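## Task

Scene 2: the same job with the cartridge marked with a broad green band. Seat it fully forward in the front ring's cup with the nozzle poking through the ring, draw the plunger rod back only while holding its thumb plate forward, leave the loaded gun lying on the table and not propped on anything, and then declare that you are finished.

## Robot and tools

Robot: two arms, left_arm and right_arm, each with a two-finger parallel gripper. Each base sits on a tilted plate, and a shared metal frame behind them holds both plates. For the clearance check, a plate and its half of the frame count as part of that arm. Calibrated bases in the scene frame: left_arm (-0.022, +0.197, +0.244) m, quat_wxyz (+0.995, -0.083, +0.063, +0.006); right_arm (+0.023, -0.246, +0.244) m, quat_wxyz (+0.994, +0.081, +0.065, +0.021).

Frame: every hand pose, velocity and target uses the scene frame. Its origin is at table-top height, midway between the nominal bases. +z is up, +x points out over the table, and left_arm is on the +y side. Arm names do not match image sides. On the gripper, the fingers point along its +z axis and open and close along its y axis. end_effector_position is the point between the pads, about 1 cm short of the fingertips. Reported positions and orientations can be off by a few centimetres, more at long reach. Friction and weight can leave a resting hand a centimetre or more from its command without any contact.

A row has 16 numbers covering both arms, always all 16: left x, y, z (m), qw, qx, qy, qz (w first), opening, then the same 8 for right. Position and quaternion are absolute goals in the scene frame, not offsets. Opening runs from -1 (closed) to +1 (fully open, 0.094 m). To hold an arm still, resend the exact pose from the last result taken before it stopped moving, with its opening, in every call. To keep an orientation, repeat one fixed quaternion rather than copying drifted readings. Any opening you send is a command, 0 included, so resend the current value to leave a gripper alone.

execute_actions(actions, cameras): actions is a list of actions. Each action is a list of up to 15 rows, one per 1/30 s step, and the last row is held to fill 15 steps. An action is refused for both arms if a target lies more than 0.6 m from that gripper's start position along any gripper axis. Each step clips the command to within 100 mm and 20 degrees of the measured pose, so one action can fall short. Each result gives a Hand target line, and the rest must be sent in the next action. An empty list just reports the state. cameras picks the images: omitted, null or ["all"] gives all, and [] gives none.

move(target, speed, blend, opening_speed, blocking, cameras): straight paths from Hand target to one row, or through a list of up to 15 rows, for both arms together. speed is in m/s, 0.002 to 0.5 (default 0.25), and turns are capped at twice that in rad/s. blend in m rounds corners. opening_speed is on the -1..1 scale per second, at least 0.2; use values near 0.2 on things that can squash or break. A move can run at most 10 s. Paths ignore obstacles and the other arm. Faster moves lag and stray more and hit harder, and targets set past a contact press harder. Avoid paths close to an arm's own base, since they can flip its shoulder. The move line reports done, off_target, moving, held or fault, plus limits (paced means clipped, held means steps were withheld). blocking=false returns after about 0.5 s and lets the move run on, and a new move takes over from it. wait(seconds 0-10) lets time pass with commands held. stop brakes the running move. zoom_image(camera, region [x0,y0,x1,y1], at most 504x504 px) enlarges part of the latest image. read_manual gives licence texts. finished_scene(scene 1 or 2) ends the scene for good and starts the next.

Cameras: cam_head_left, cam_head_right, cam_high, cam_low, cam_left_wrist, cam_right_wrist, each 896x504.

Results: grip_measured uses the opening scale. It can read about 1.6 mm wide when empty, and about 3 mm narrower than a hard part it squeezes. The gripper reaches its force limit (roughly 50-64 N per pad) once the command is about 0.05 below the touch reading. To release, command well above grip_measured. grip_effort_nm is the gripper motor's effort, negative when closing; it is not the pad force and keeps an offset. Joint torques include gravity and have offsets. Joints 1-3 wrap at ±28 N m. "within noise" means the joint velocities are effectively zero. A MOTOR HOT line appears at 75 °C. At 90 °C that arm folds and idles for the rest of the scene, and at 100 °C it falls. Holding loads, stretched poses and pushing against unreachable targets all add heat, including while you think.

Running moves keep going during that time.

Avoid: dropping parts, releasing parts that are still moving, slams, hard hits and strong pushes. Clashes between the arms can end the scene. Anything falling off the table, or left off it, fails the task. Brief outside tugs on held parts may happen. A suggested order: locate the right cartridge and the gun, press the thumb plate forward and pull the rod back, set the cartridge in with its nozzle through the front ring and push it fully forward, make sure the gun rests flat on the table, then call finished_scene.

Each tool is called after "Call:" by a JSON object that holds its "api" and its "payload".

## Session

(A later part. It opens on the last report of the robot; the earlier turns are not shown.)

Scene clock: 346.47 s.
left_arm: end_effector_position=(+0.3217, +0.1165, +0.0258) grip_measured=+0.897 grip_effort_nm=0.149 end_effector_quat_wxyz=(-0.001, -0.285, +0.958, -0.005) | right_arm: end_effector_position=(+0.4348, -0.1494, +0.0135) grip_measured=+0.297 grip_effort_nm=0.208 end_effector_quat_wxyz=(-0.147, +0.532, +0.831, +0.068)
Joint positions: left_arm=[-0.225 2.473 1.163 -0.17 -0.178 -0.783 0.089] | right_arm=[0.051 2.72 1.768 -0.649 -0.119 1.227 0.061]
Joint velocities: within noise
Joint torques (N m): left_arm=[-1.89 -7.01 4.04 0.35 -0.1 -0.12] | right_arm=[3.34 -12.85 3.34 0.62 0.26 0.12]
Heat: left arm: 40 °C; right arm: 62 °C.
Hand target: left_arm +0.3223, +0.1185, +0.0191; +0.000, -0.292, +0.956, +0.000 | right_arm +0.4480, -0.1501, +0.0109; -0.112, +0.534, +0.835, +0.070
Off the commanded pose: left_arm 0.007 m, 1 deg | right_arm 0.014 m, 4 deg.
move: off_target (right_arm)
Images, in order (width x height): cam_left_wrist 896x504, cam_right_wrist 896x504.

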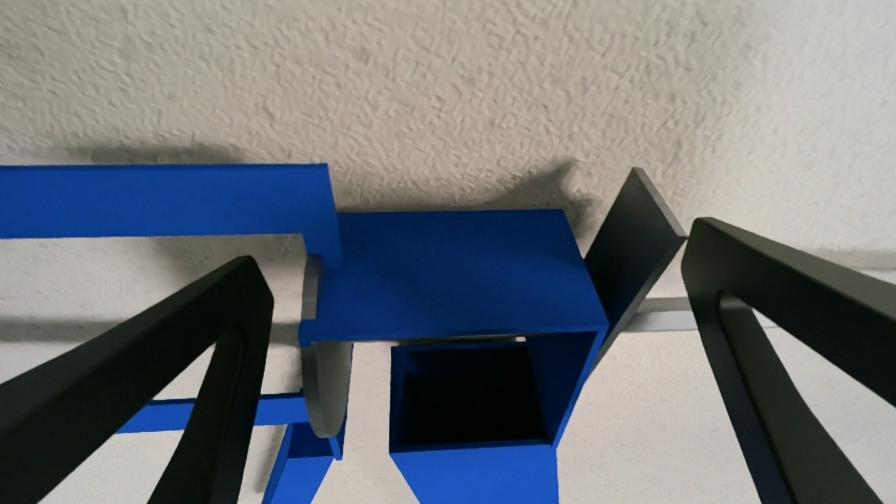

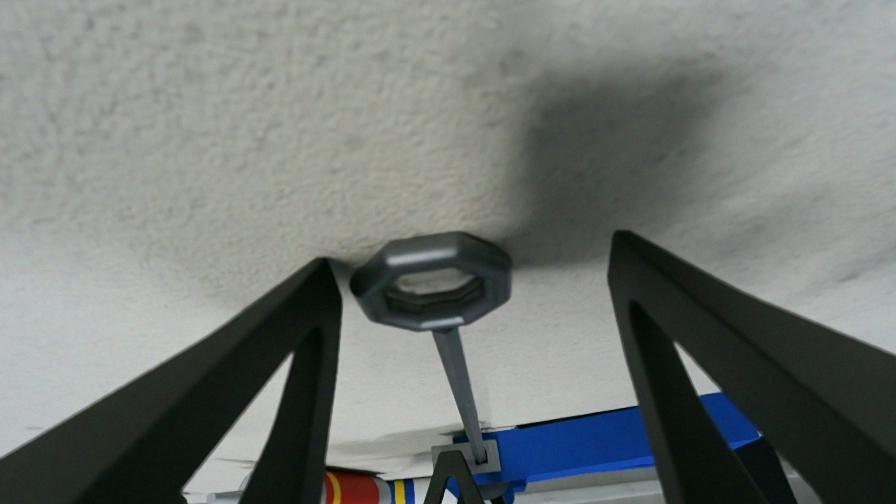

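Call:
{"api": "move", "payload": {"target": [[0.3225,0.1200,0.15,0,0.2924,-0.9563,0,0.9,0.452,-0.160,0.10,-0.11,0.5342,0.8353,0.0703,0.6],[0.22,0.34,0.22,0,0.2924,-0.9563,0,0.9,0.40,-0.30,0.18,0,0.5373,0.8434,0,0.8]], "speed": 0.15, "cameras": ["cam_left_wrist","cam_right_wrist","cam_high","cam_head_right"]}}

Scene clock: 353.30 s.
left_arm: end_effector_position=(+0.2156, +0.3366, +0.2087) grip_measured=+0.897 grip_effort_nm=0.139 end_effector_quat_wxyz=(-0.015, -0.294, +0.956, +0.001) | right_arm: end_effector_position=(+0.3942, -0.2931, +0.1706) grip_measured=+0.797 grip_effort_nm=0.178 end_effector_quat_wxyz=(-0.022, +0.535, +0.844, -0.002)
Joint positions: left_arm=[0.456 1.554 0.821 -0.679 -0.098 -0.124 0.089] | right_arm=[-0.127 2.022 1.263 -0.704 0.131 1.04 0.084]
Joint velocities: within noise
Joint torques (N m): left_arm=[-0.09 -7.95 6.24 0.04 0.1 0.15] | right_arm=[1.03 -12.78 4.34 0.32 0.15 -0.06]
Heat: left arm: 41 °C; right arm: 62 °C.
Hand target: left_arm +0.2199, +0.3400, +0.2196; +0.000, -0.292, +0.956, +0.000 | right_arm +0.3999, -0.2999, +0.1800; +0.000, +0.537, +0.843, +0.000
Off the commanded pose: left_arm 0.013 m, 2 deg | right_arm 0.013 m, 3 deg.
move: off_target (left_arm, right_arm); target 2's new opening was sent with right_arm's hand 0.013 m and 3 deg from that target
Images, in order (width x height): cam_head_right 896x504, cam_high 896x504, cam_left_wrist 896x504, cam_right_wrist 896x504.

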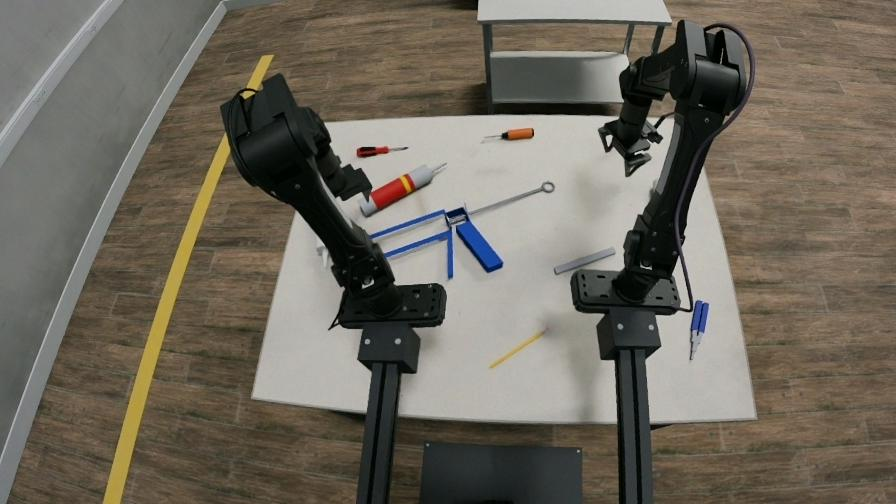

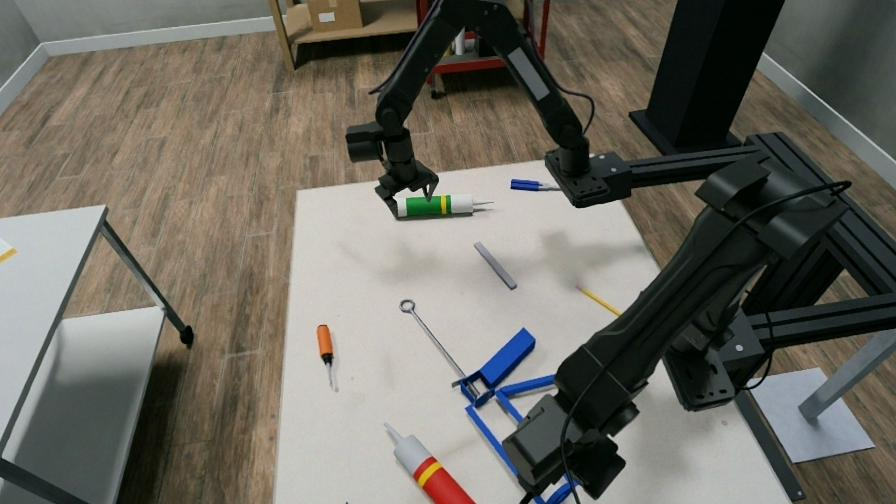

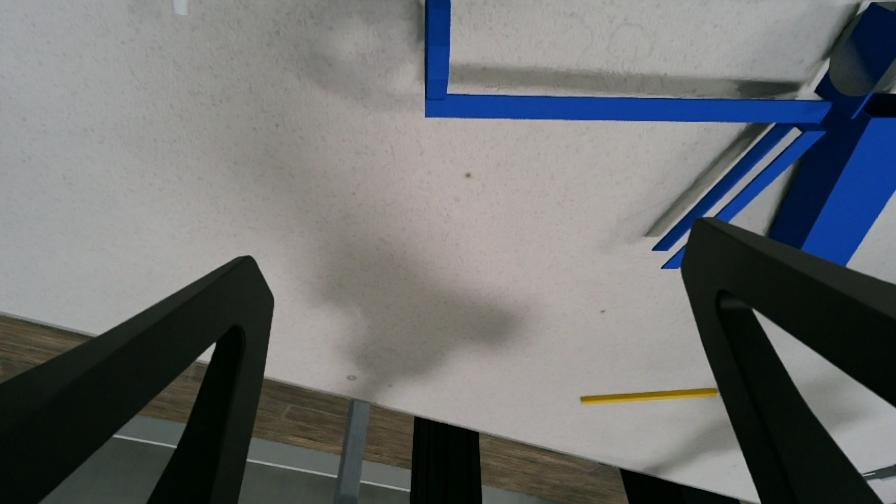

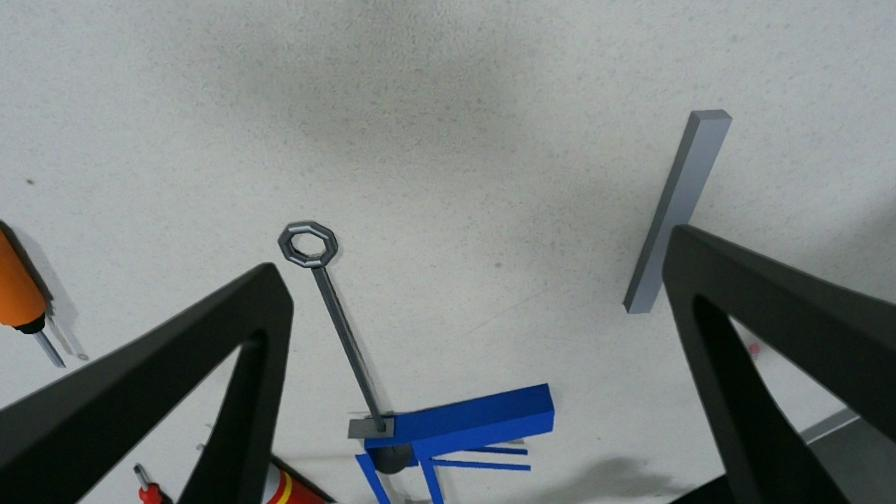

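Call:
{"api": "move", "payload": {"target": [0.22,0.34,0.22,0,0.2924,-0.9563,0,0.9,0.36,-0.43,0.16,0,-0.0262,0.99966,0,0.8], "speed": 0.25, "cameras": ["cam_right_wrist","cam_high"]}}

Scene clock: 371.37 s.
left_arm: end_effector_position=(+0.2154, +0.3365, +0.2088) grip_measured=+0.897 grip_effort_nm=0.144 end_effector_quat_wxyz=(-0.015, -0.294, +0.956, +0.001) | right_arm: end_effector_position=(+0.3479, -0.4228, +0.1515) grip_measured=+0.797 grip_effort_nm=0.173 end_effector_quat_wxyz=(-0.026, -0.029, +0.999, +0.007)
Joint positions: left_arm=[0.456 1.554 0.821 -0.68 -0.098 -0.124 0.089] | right_arm=[-0.51 2.005 1.216 -0.641 0.094 -0.529 0.084]
Joint velocities: within noise
Joint torques (N m): left_arm=[-0.2 -7.9 6.24 0.07 0.05 0.17] | right_arm=[0.27 -11.49 5.83 0.32 -0.1 -0.05]
Heat: left arm: 42 °C; right arm: 60 °C.
Hand target: left_arm +0.2199, +0.3400, +0.2196; +0.000, -0.292, +0.956, +0.000 | right_arm +0.3597, -0.4301, +0.1603; +0.000, -0.026, +1.000, +0.000
Off the commanded pose: left_arm 0.013 m, 2 deg | right_arm 0.016 m, 3 deg.
move: off_target (left_arm, right_arm)
Images, in order (width x height): cam_high 896x504, cam_right_wrist 896x504.

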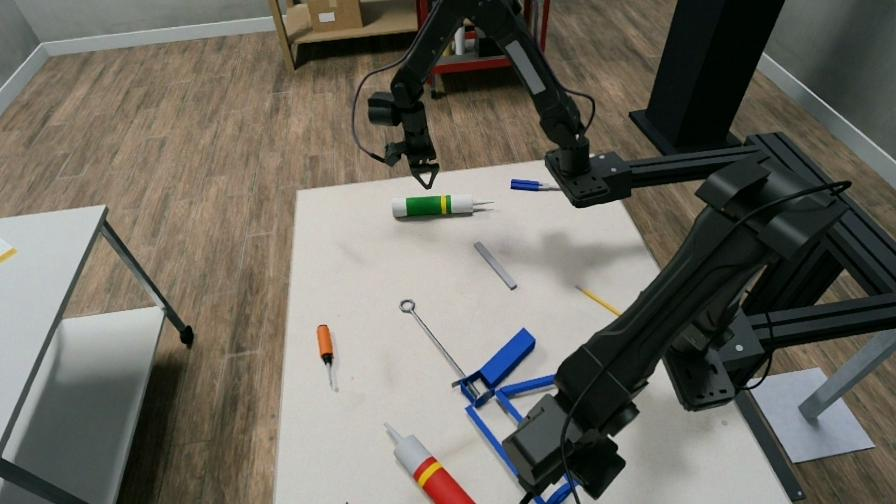

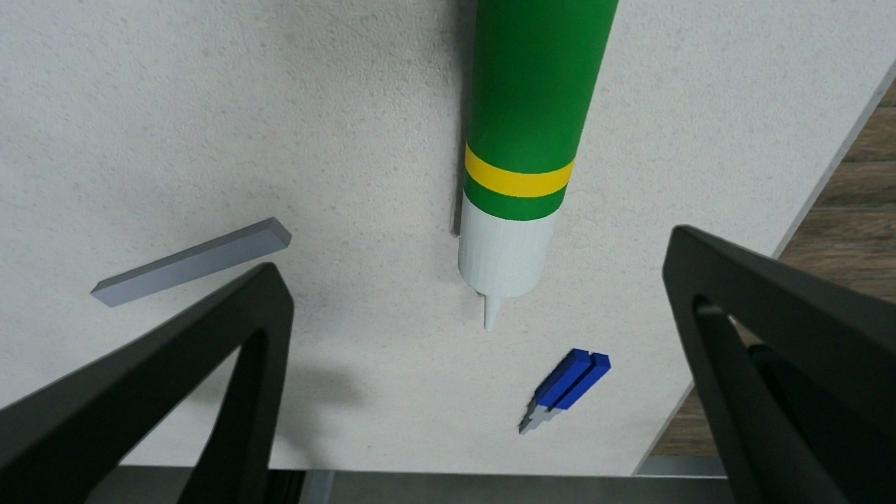

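Call:
{"api": "move", "payload": {"target": [0.22,0.34,0.22,0,0.2924,-0.9563,0,0.9,0.325,-0.450,0.12,0,0.0436,0.99905,0,0.9], "speed": 0.15, "cameras": ["cam_right_wrist"]}}

Scene clock: 378.23 s.
left_arm: end_effector_position=(+0.2154, +0.3363, +0.2088) grip_measured=+0.897 grip_effort_nm=0.149 end_effector_quat_wxyz=(-0.015, -0.294, +0.956, +0.000) | right_arm: end_effector_position=(+0.3238, -0.4505, +0.1245) grip_measured=+0.897 grip_effort_nm=0.173 end_effector_quat_wxyz=(-0.006, +0.038, +0.999, -0.004)
Joint positions: left_arm=[0.456 1.554 0.821 -0.68 -0.098 -0.124 0.089] | right_arm=[-0.62 2.021 1.11 -0.465 0.073 -0.507 0.089]
Joint velocities: within noise
Joint torques (N m): left_arm=[-0.29 -8.03 6.27 0.03 0.06 0.13] | right_arm=[0.23 -8.54 4.01 0.35 -0.1 0.09]
Heat: left arm: 42 °C; right arm: 58 °C.
Hand target: left_arm +0.2199, +0.3399, +0.2196; +0.000, -0.292, +0.956, +0.000 | right_arm +0.3249, -0.4499, +0.1201; +0.000, +0.044, +0.999, +0.000
Off the commanded pose: left_arm 0.013 m, 2 deg | right_arm 0.005 m, 1 deg.
move: off_target (left_arm)
Images, in order (width x height): cam_right_wrist 896x504.

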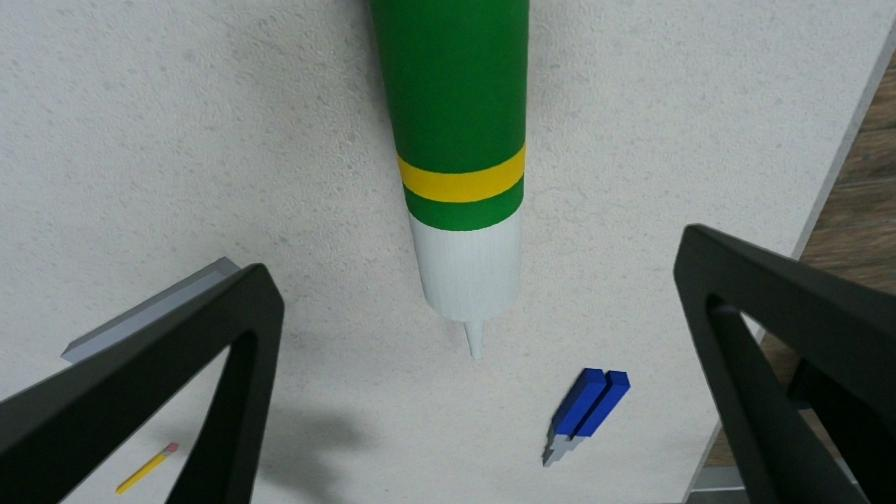

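Call:
{"api": "move", "payload": {"target": [[0.22,0.34,0.22,0,0.2924,-0.9563,0,0.9,0.308,-0.450,0.07,0,0.0610,0.99814,0,0.6],[0.22,0.34,0.22,0,0.2924,-0.9563,0,0.9,0.308,-0.450,0.027,0,0.0610,0.99814,0,0.6]], "speed": 0.12, "cameras": ["cam_right_wrist","cam_high"]}}

Scene clock: 386.43 s.
left_arm: end_effector_position=(+0.2153, +0.3363, +0.2088) grip_measured=+0.897 grip_effort_nm=0.149 end_effector_quat_wxyz=(-0.016, -0.294, +0.956, +0.000) | right_arm: end_effector_position=(+0.3030, -0.4456, +0.0301) grip_measured=+0.603 grip_effort_nm=-0.125 end_effector_quat_wxyz=(-0.011, +0.057, +0.998, +0.000)
Joint positions: left_arm=[0.456 1.554 0.821 -0.681 -0.098 -0.124 0.089] | right_arm=[-0.658 2.303 1.073 -0.158 0.064 -0.506 0.075]
Joint velocities: within noise
Joint torques (N m): left_arm=[-0.24 -7.94 6.31 0.05 0.06 0.15] | right_arm=[-0.24 -8.81 3.81 0.37 -0.11 -0.01]
Heat: left arm: 42 °C; right arm: 55 °C.
Hand target: left_arm +0.2199, +0.3399, +0.2196; +0.000, -0.292, +0.956, +0.000 | right_arm +0.3080, -0.4502, +0.0273; +0.000, +0.061, +0.998, +0.000
Off the commanded pose: left_arm 0.013 m, 2 deg | right_arm 0.007 m, 1 deg.
move: off_target (left_arm)
Images, in order (width x height): cam_high 896x504, cam_right_wrist 896x504.

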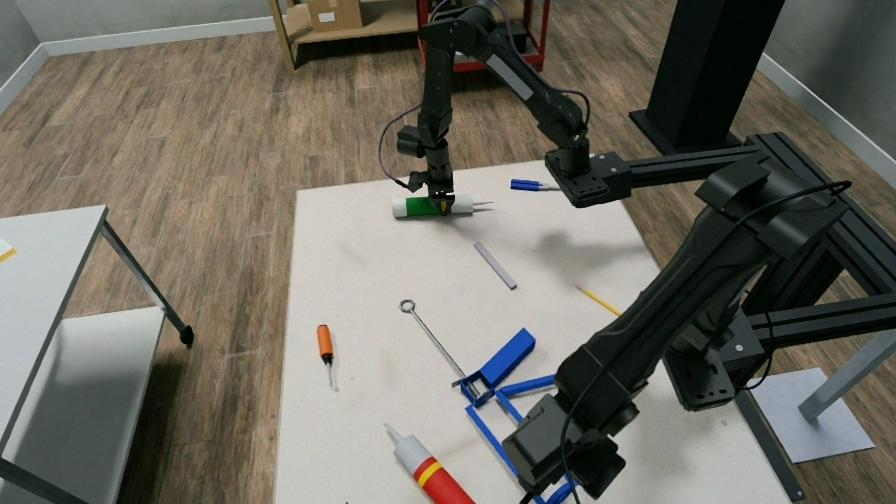

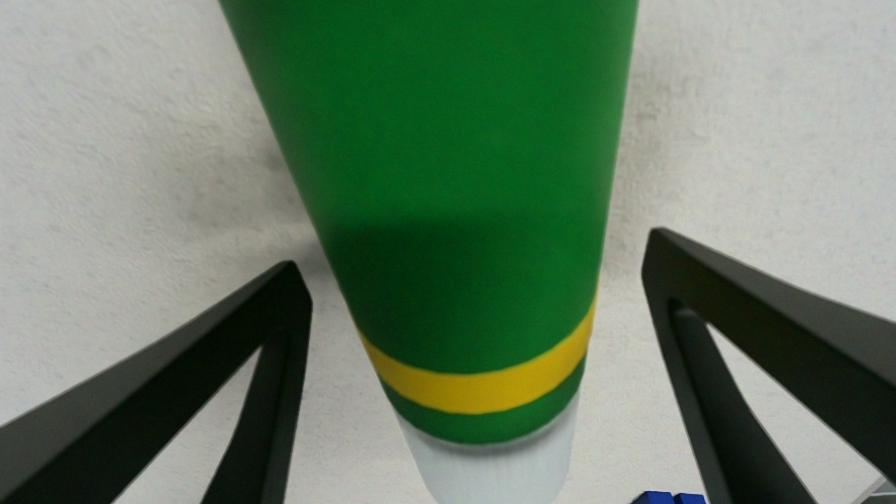

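Call:
{"api": "move", "payload": {"target": [0.22,0.34,0.22,0,0.2924,-0.9563,0,0.9,0.308,-0.450,0.027,0,0.0610,0.99814,0,-0.12], "speed": 0.12, "opening_speed": 0.5, "cameras": ["cam_right_wrist"]}}

Scene clock: 390.30 s.
left_arm: end_effector_position=(+0.2153, +0.3363, +0.2088) grip_measured=+0.897 grip_effort_nm=0.139 end_effector_quat_wxyz=(-0.016, -0.294, +0.956, +0.000) | right_arm: end_effector_position=(+0.3032, -0.4457, +0.0301) grip_measured=+0.016 grip_effort_nm=-1.004 end_effector_quat_wxyz=(-0.011, +0.057, +0.998, +0.000)
Joint positions: left_arm=[0.456 1.554 0.821 -0.681 -0.098 -0.124 0.089] | right_arm=[-0.658 2.303 1.073 -0.157 0.064 -0.506 0.048]
Joint velocities: within noise
Joint torques (N m): left_arm=[-0.23 -7.83 6.2 0.06 0.06 0.15] | right_arm=[-0.14 -8.81 3.88 0.38 -0.1 0]
Heat: left arm: 42 °C; right arm: 55 °C.
Hand target: left_arm +0.2199, +0.3400, +0.2196; +0.000, -0.292, +0.956, +0.000 | right_arm +0.3079, -0.4502, +0.0273; +0.000, +0.061, +0.998, +0.000
Off the commanded pose: left_arm 0.013 m, 2 deg | right_arm 0.007 m, 1 deg.
move: off_target (left_arm)
Images, in order (width x height): cam_right_wrist 896x504.

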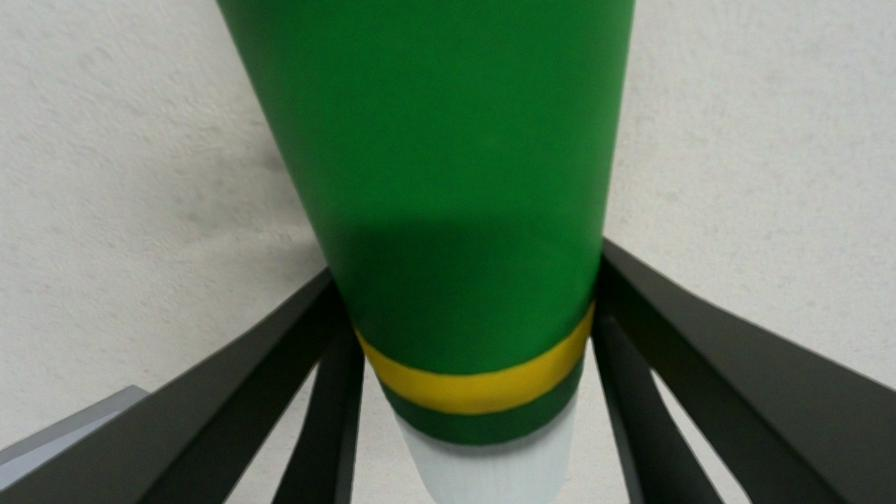

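Call:
{"api": "move", "payload": {"target": [[0.22,0.34,0.22,0,0.2924,-0.9563,0,0.9,0.308,-0.440,0.09,0,0.0610,0.99814,0,-0.12],[0.22,0.34,0.22,0,0.2924,-0.9563,0,0.9,0.317,-0.185,0.09,0,0.5373,0.8434,0,-0.12]], "speed": 0.15, "blend": 0.02, "cameras": ["cam_right_wrist","cam_high","cam_head_right"]}}

Scene clock: 400.40 s.
left_arm: end_effector_position=(+0.2152, +0.3363, +0.2088) grip_measured=+0.897 grip_effort_nm=0.144 end_effector_quat_wxyz=(-0.016, -0.294, +0.956, +0.000) | right_arm: end_effector_position=(+0.3117, -0.1857, +0.0886) grip_measured=+0.015 grip_effort_nm=-1.009 end_effector_quat_wxyz=(-0.010, +0.540, +0.842, +0.007)
Joint positions: left_arm=[0.456 1.554 0.821 -0.681 -0.098 -0.124 0.089] | right_arm=[0.168 2.134 0.84 -0.182 0.159 1.343 0.048]
Joint velocities: within noise
Joint torques (N m): left_arm=[-0.25 -7.94 6.24 0.06 0.06 0.19] | right_arm=[2.97 -7.79 4.63 0.09 0.27 0.08]
Heat: left arm: 42 °C; right arm: 55 °C.
Hand target: left_arm +0.2199, +0.3399, +0.2196; +0.000, -0.292, +0.956, +0.000 | right_arm +0.3171, -0.1850, +0.0901; +0.000, +0.537, +0.843, +0.001
Off the commanded pose: left_arm 0.013 m, 2 deg | right_arm 0.005 m, 1 deg.
move: off_target (left_arm)
Images, in order (width x height): cam_head_right 896x504, cam_high 896x504, cam_right_wrist 896x504.

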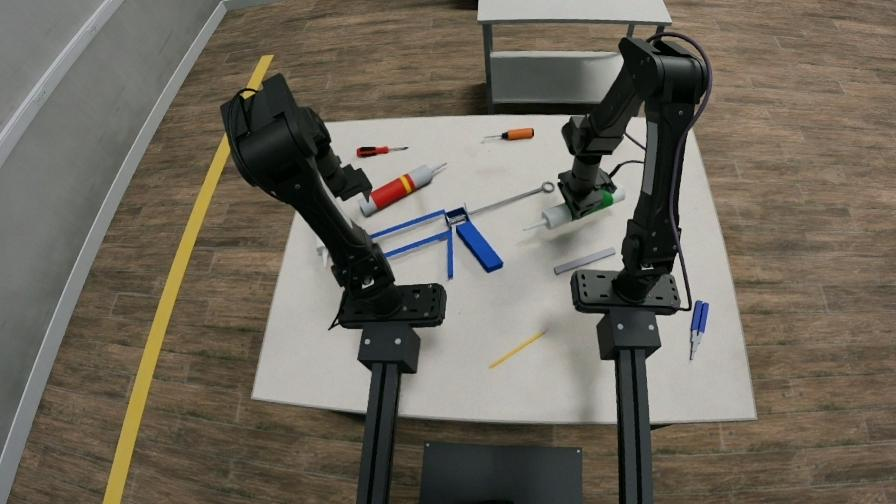

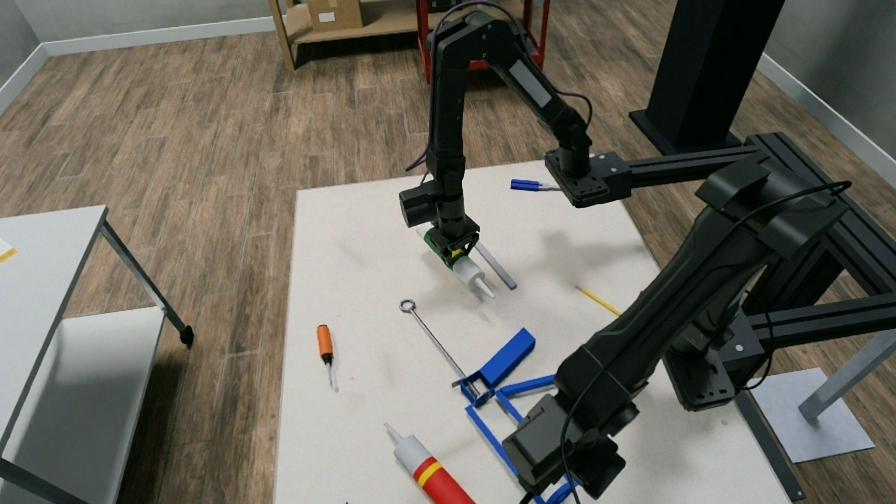

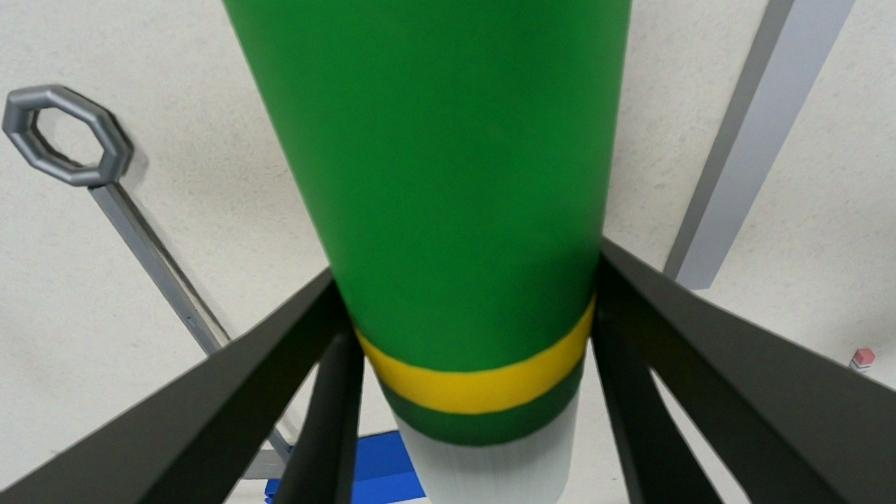

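Call:
{"api": "move", "payload": {"target": [0.22,0.34,0.22,0,0.2924,-0.9563,0,0.9,0.317,-0.185,0.027,0,0.5373,0.8434,0,-0.12], "speed": 0.05, "cameras": []}}

Call:
{"api": "move", "payload": {"target": [0.22,0.34,0.22,0,0.2924,-0.9563,0,0.9,0.317,-0.185,0.027,0,0.5373,0.8434,0,0.5], "speed": 0.05, "opening_speed": 0.6, "cameras": ["cam_right_wrist"]}}

Scene clock: 406.07 s.
left_arm: end_effector_position=(+0.2152, +0.3363, +0.2088) grip_measured=+0.897 grip_effort_nm=0.144 end_effector_quat_wxyz=(-0.016, -0.294, +0.956, +0.000) | right_arm: end_effector_position=(+0.3059, -0.1816, +0.0290) grip_measured=+0.015 grip_effort_nm=-1.009 end_effector_quat_wxyz=(-0.017, +0.536, +0.844, -0.003)
Joint positions: left_arm=[0.456 1.554 0.821 -0.681 -0.098 -0.124 0.089] | right_arm=[0.152 2.376 0.897 -0.02 0.162 1.32 0.048]
Joint velocities: within noise
Joint torques (N m): left_arm=[-0.06 -7.8 6.34 0.08 0.07 0.16] | right_arm=[1.24 -8.16 3.08 0.43 0.18 -0.06]
Heat: left arm: 42 °C; right arm: 54 °C.
Hand target: left_arm +0.2199, +0.3400, +0.2196; +0.000, -0.292, +0.956, +0.000 | right_arm +0.3168, -0.1851, +0.0274; +0.000, +0.537, +0.843, +0.000
Off the commanded pose: left_arm 0.013 m, 2 deg | right_arm 0.012 m, 2 deg.
move: off_target (left_arm, right_arm)
No camera images: "cameras" was empty.

Scene clock: 407.33 s.
left_arm: end_effector_position=(+0.2152, +0.3363, +0.2088) grip_measured=+0.897 grip_effort_nm=0.144 end_effector_quat_wxyz=(-0.016, -0.294, +0.956, +0.000) | right_arm: end_effector_position=(+0.3106, -0.1812, +0.0292) grip_measured=+0.497 grip_effort_nm=0.178 end_effector_quat_wxyz=(-0.011, +0.536, +0.844, +0.001)
Joint positions: left_arm=[0.456 1.554 0.821 -0.681 -0.098 -0.124 0.089] | right_arm=[0.152 2.376 0.902 -0.011 0.165 1.318 0.07]
Joint velocities: within noise
Joint torques (N m): left_arm=[-0.32 -8.01 6.28 0.04 0.05 0.14] | right_arm=[1.21 -8.14 2.7 0.35 0.16 -0.04]
Heat: left arm: 42 °C; right arm: 54 °C.
Hand target: left_arm +0.2199, +0.3400, +0.2196; +0.000, -0.292, +0.956, +0.000 | right_arm +0.3169, -0.1850, +0.0272; +0.000, +0.537, +0.843, +0.000
Off the commanded pose: left_arm 0.013 m, 2 deg | right_arm 0.008 m, 1 deg.
move: off_target (left_arm)
Images, in order (width x height): cam_right_wrist 896x504.

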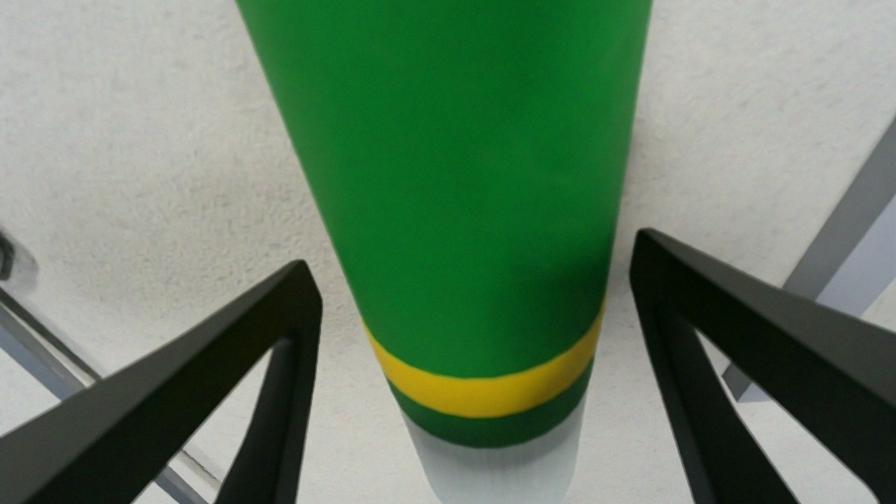

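Call:
{"api": "move", "payload": {"target": [[0.22,0.34,0.22,0,0.2924,-0.9563,0,0.9,0.317,-0.185,0.12,0,0.5373,0.8434,0,0.6],[0.26,0.20,0.20,0,0.5373,0.8434,0,0.7,0.43,-0.40,0.20,0,0.5373,0.8434,0,0.6]], "speed": 0.2, "blend": 0.02, "cameras": ["cam_head_right"]}}

Scene clock: 417.87 s.
left_arm: end_effector_position=(+0.2476, +0.2036, +0.1994) grip_measured=+0.703 grip_effort_nm=-0.144 end_effector_quat_wxyz=(-0.011, +0.529, +0.849, -0.007) | right_arm: end_effector_position=(+0.4289, -0.3982, +0.2008) grip_measured=+0.597 grip_effort_nm=0.173 end_effector_quat_wxyz=(+0.006, +0.538, +0.843, -0.002)
Joint positions: left_arm=[-0.086 1.661 0.809 -0.631 -0.173 1.045 0.08] | right_arm=[-0.357 2.067 1.539 -0.854 0.116 0.81 0.075]
Joint velocities: within noise
Joint torques (N m): left_arm=[-2.25 -3.95 7.24 0.36 -0.03 0.18] | right_arm=[0.65 -9.66 8.06 0.05 -0.05 -0.06]
Heat: left arm: 41 °C; right arm: 55 °C.
Hand target: left_arm +0.2598, +0.1999, +0.2004; +0.000, +0.537, +0.843, +0.000 | right_arm +0.4300, -0.4000, +0.2001; +0.000, +0.537, +0.843, +0.000
Off the commanded pose: left_arm 0.013 m, 2 deg | right_arm 0.002 m, 1 deg.
move: off_target (left_arm); target 2's new opening was sent with left_arm's hand 0.013 m and 2 deg from that target
Images, in order (width x height): cam_head_right 896x504.

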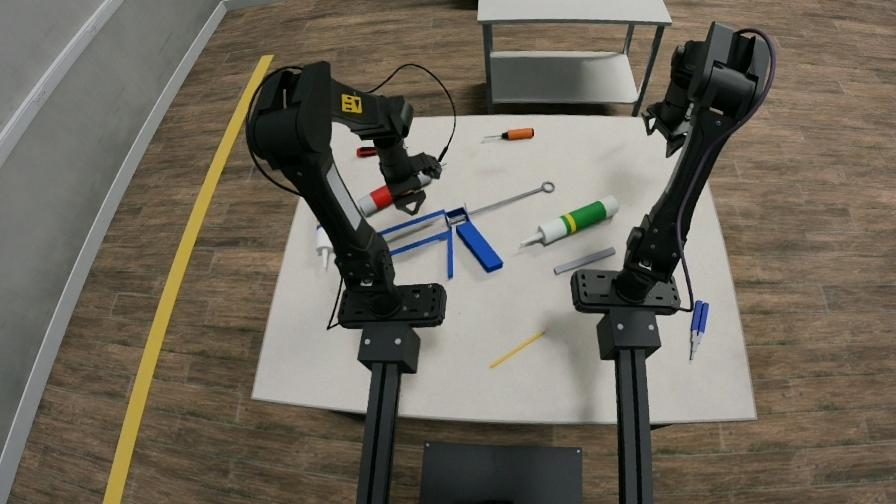

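Call:
{"api": "move", "payload": {"target": [0.30,-0.165,0.14,0,0.5373,0.8434,0,0.7,0.43,-0.40,0.20,0,0.5373,0.8434,0,0.6], "speed": 0.2, "cameras": ["cam_left_wrist","cam_head_right"]}}

Scene clock: 423.67 s.
left_arm: end_effector_position=(+0.3048, -0.1607, +0.1454) grip_measured=+0.703 grip_effort_nm=-0.144 end_effector_quat_wxyz=(+0.008, +0.536, +0.844, -0.002) | right_arm: end_effector_position=(+0.4286, -0.3980, +0.2008) grip_measured=+0.597 grip_effort_nm=0.168 end_effector_quat_wxyz=(+0.006, +0.538, +0.843, -0.002)
Joint positions: left_arm=[-0.873 2.685 2.017 -0.931 -0.203 0.269 0.08] | right_arm=[-0.357 2.067 1.539 -0.855 0.115 0.81 0.075]
Joint velocities: within noise
Joint torques (N m): left_arm=[-4 -9.43 8.85 0.09 0.01 -0.08] | right_arm=[0.61 -9.74 7.99 0.07 -0.05 -0.08]
Heat: left arm: 41 °C; right arm: 54 °C.
Hand target: left_arm +0.2999, -0.1648, +0.1400; +0.001, +0.537, +0.843, +0.000 | right_arm +0.4300, -0.4000, +0.2001; +0.000, +0.537, +0.843, +0.000
Off the commanded pose: left_arm 0.008 m, 1 deg | right_arm 0.003 m, 1 deg.
move: done
Images, in order (width x height): cam_head_right 896x504, cam_left_wrist 896x504.

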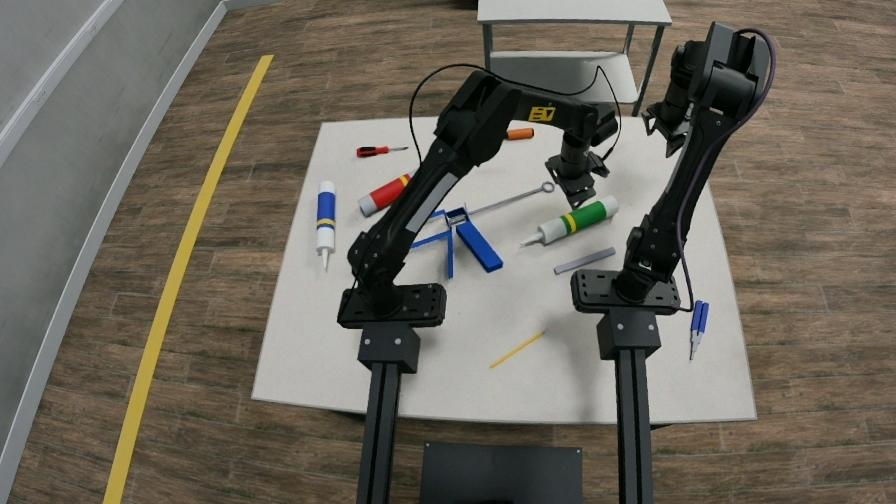

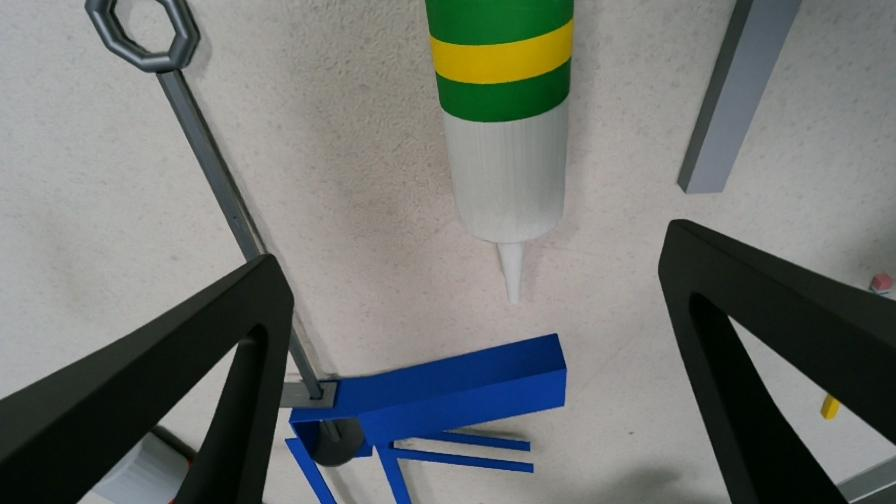

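Call:
{"api": "move", "payload": {"target": [[0.297,-0.182,0.08,0,0.5373,0.8434,0,0.6,0.43,-0.40,0.20,0,0.5373,0.8434,0,0.6],[0.297,-0.182,0.032,0,0.5373,0.8434,0,0.6,0.43,-0.40,0.20,0,0.5373,0.8434,0,0.6]], "speed": 0.1, "cameras": ["cam_left_wrist"]}}

Scene clock: 430.73 s.
left_arm: end_effector_position=(+0.2909, -0.1782, +0.0392) grip_measured=+0.603 grip_effort_nm=-0.144 end_effector_quat_wxyz=(-0.009, +0.539, +0.842, +0.003) | right_arm: end_effector_position=(+0.4285, -0.3980, +0.2008) grip_measured=+0.597 grip_effort_nm=0.178 end_effector_quat_wxyz=(+0.006, +0.537, +0.843, -0.002)
Joint positions: left_arm=[-0.873 3 2.198 -0.833 -0.203 0.268 0.075] | right_arm=[-0.357 2.067 1.539 -0.855 0.115 0.809 0.075]
Joint velocities: within noise
Joint torques (N m): left_arm=[-2.5 -10.29 8.1 0.38 0 0.09] | right_arm=[0.68 -9.77 8.02 0.05 -0.05 -0.06]
Heat: left arm: 41 °C; right arm: 54 °C.
Hand target: left_arm +0.2969, -0.1817, +0.0324; +0.000, +0.537, +0.843, +0.000 | right_arm +0.4300, -0.4000, +0.2001; +0.001, +0.537, +0.843, +0.000
Off the commanded pose: left_arm 0.010 m, 1 deg | right_arm 0.003 m, 1 deg.
move: done
Images, in order (width x height): cam_left_wrist 896x504.

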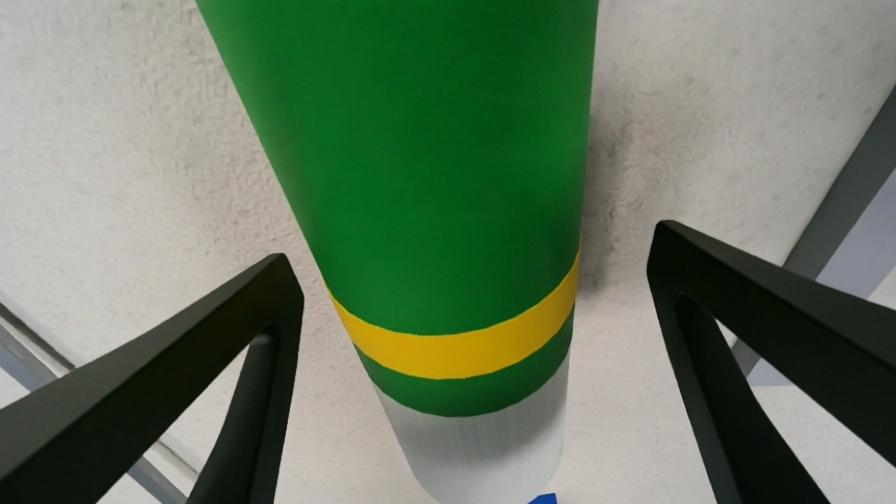

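Call:
{"api": "move", "payload": {"target": [0.3015,-0.181,0.026,0,0.5373,0.8434,0,0.3,0.43,-0.40,0.20,0,0.5373,0.8434,0,0.6], "speed": 0.05, "cameras": []}}

Call:
{"api": "move", "payload": {"target": [0.3015,-0.181,0.026,0,0.5373,0.8434,0,-0.15,0.43,-0.40,0.20,0,0.5373,0.8434,0,0.6], "speed": 0.05, "opening_speed": 0.5, "cameras": ["cam_left_wrist"]}}

Scene clock: 435.17 s.
left_arm: end_effector_position=(+0.2981, -0.1782, +0.0347) grip_measured=+0.303 grip_effort_nm=-0.144 end_effector_quat_wxyz=(-0.005, +0.535, +0.845, +0.001) | right_arm: end_effector_position=(+0.4285, -0.3979, +0.2008) grip_measured=+0.597 grip_effort_nm=0.173 end_effector_quat_wxyz=(+0.005, +0.537, +0.843, -0.002)
Joint positions: left_arm=[-0.86 3.021 2.23 -0.833 -0.203 0.275 0.061] | right_arm=[-0.357 2.067 1.539 -0.856 0.115 0.809 0.075]
Joint velocities: within noise
Joint torques (N m): left_arm=[-2.74 -9.98 8.4 0.35 -0.02 0.16] | right_arm=[0.68 -9.69 8.1 0.08 -0.06 -0.06]
Heat: left arm: 41 °C; right arm: 54 °C.
Hand target: left_arm +0.3012, -0.1807, +0.0263; +0.000, +0.537, +0.843, +0.000 | right_arm +0.4300, -0.3999, +0.2001; +0.000, +0.537, +0.843, +0.000
Off the commanded pose: left_arm 0.010 m, 1 deg | right_arm 0.003 m, 1 deg.
move: done
No camera images: "cameras" was empty.

Scene clock: 436.27 s.
left_arm: end_effector_position=(+0.2981, -0.1781, +0.0347) grip_measured=+0.025 grip_effort_nm=-1.018 end_effector_quat_wxyz=(-0.005, +0.535, +0.845, +0.001) | right_arm: end_effector_position=(+0.4285, -0.3979, +0.2008) grip_measured=+0.597 grip_effort_nm=0.178 end_effector_quat_wxyz=(+0.005, +0.537, +0.843, -0.002)
Joint positions: left_arm=[-0.86 3.021 2.23 -0.833 -0.204 0.275 0.048] | right_arm=[-0.357 2.067 1.539 -0.856 0.115 0.809 0.075]
Joint velocities: within noise
Joint torques (N m): left_arm=[-2.61 -9.94 8.43 0.34 0 0.16] | right_arm=[0.7 -9.74 8.01 0.07 -0.05 -0.06]
Heat: left arm: 41 °C; right arm: 54 °C.
Hand target: left_arm +0.3012, -0.1807, +0.0262; +0.000, +0.537, +0.843, +0.000 | right_arm +0.4300, -0.3999, +0.2001; +0.000, +0.537, +0.843, +0.000
Off the commanded pose: left_arm 0.010 m, 1 deg | right_arm 0.003 m, 1 deg.
move: done
Images, in order (width x height): cam_left_wrist 896x504.

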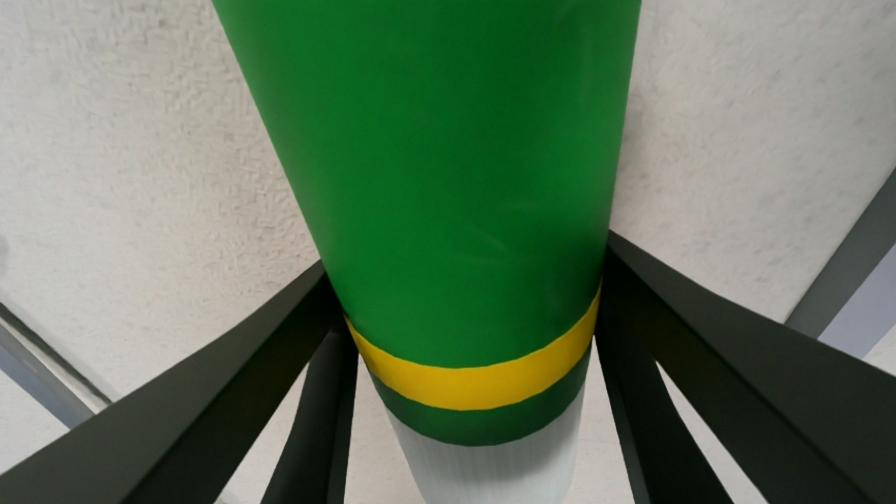

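Call:
{"api": "move", "payload": {"target": [[0.3015,-0.181,0.15,0,0.5373,0.8434,0,-0.15,0.43,-0.40,0.20,0,0.5373,0.8434,0,0.6],[0.30,0.02,0.15,0,0.5373,0.8434,0,-0.15,0.43,-0.40,0.20,0,0.5373,0.8434,0,0.6],[0.27,0.21,0.15,0.0881,0.5344,0.8388,-0.0561,-0.15,0.43,-0.40,0.20,0,0.5373,0.8434,0,0.6]], "speed": 0.12, "blend": 0.03, "cameras": ["cam_left_wrist","cam_high","cam_low","cam_head_right"]}}

Scene clock: 469.70 s.
left_arm: end_effector_position=(+0.2541, +0.2129, +0.1362) grip_measured=+0.025 grip_effort_nm=-1.023 end_effector_quat_wxyz=(+0.048, +0.532, +0.843, -0.064) | right_arm: end_effector_position=(+0.4284, -0.3979, +0.2008) grip_measured=+0.597 grip_effort_nm=0.173 end_effector_quat_wxyz=(+0.005, +0.537, +0.843, -0.002)
Joint positions: left_arm=[0.098 1.853 0.735 -0.315 0.009 1.246 0.048] | right_arm=[-0.357 2.067 1.539 -0.856 0.115 0.809 0.075]
Joint velocities: within noise
Joint torques (N m): left_arm=[-1.1 -10.02 3.37 0.41 0.39 0.2] | right_arm=[0.68 -9.73 8.06 0.07 -0.05 -0.05]
Heat: left arm: 45 °C; right arm: 54 °C.
Hand target: left_arm +0.2697, +0.2101, +0.1498; +0.087, +0.535, +0.838, -0.056 | right_arm +0.4300, -0.3999, +0.2001; +0.000, +0.537, +0.843, +0.000
Off the commanded pose: left_arm 0.021 m, 5 deg | right_arm 0.003 m, 1 deg.
move: off_target (left_arm)
Images, in order (width x height): cam_head_right 896x504, cam_high 896x504, cam_low 896x504, cam_left_wrist 896x504.

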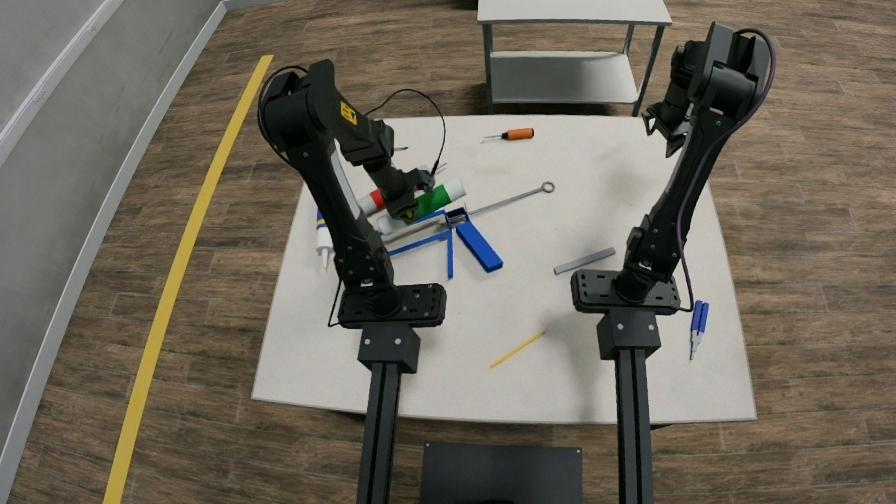

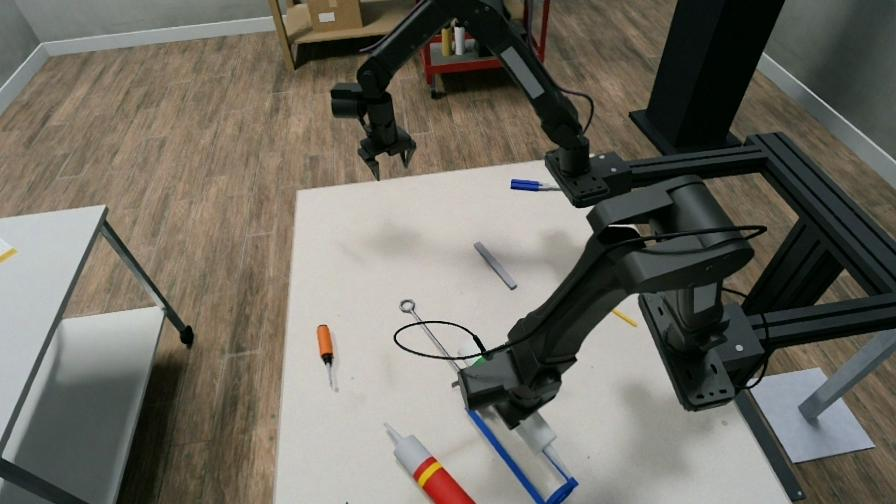

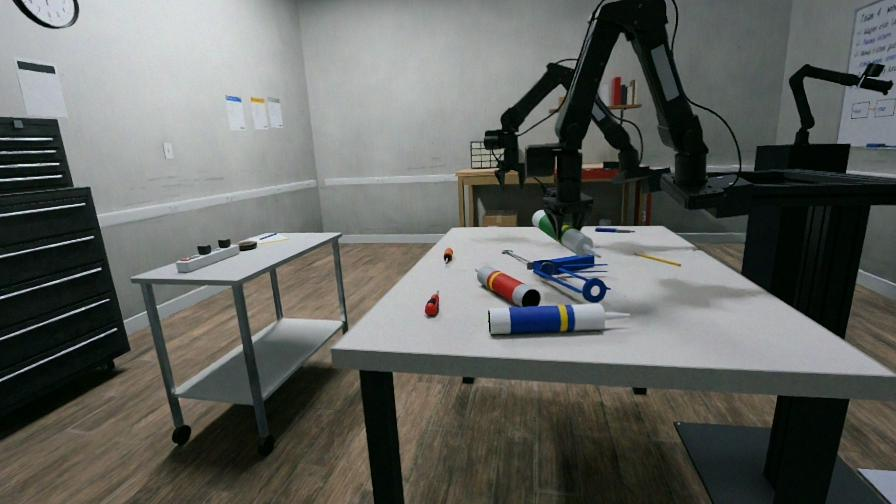

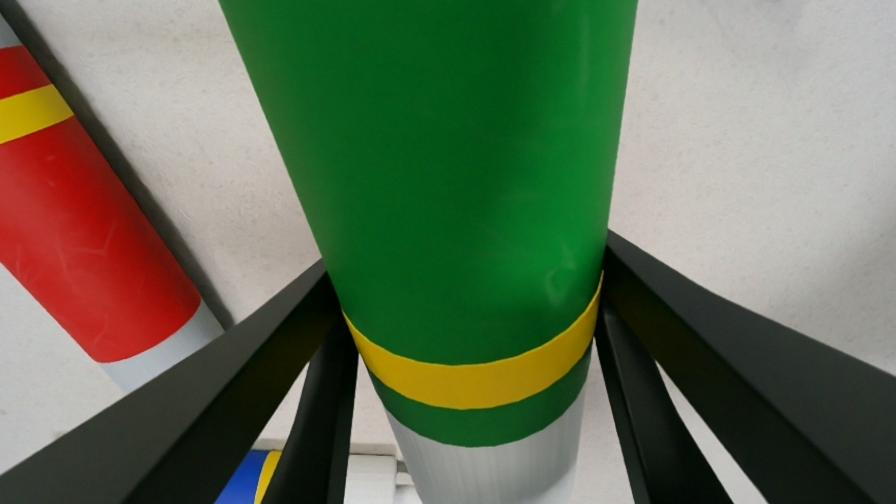

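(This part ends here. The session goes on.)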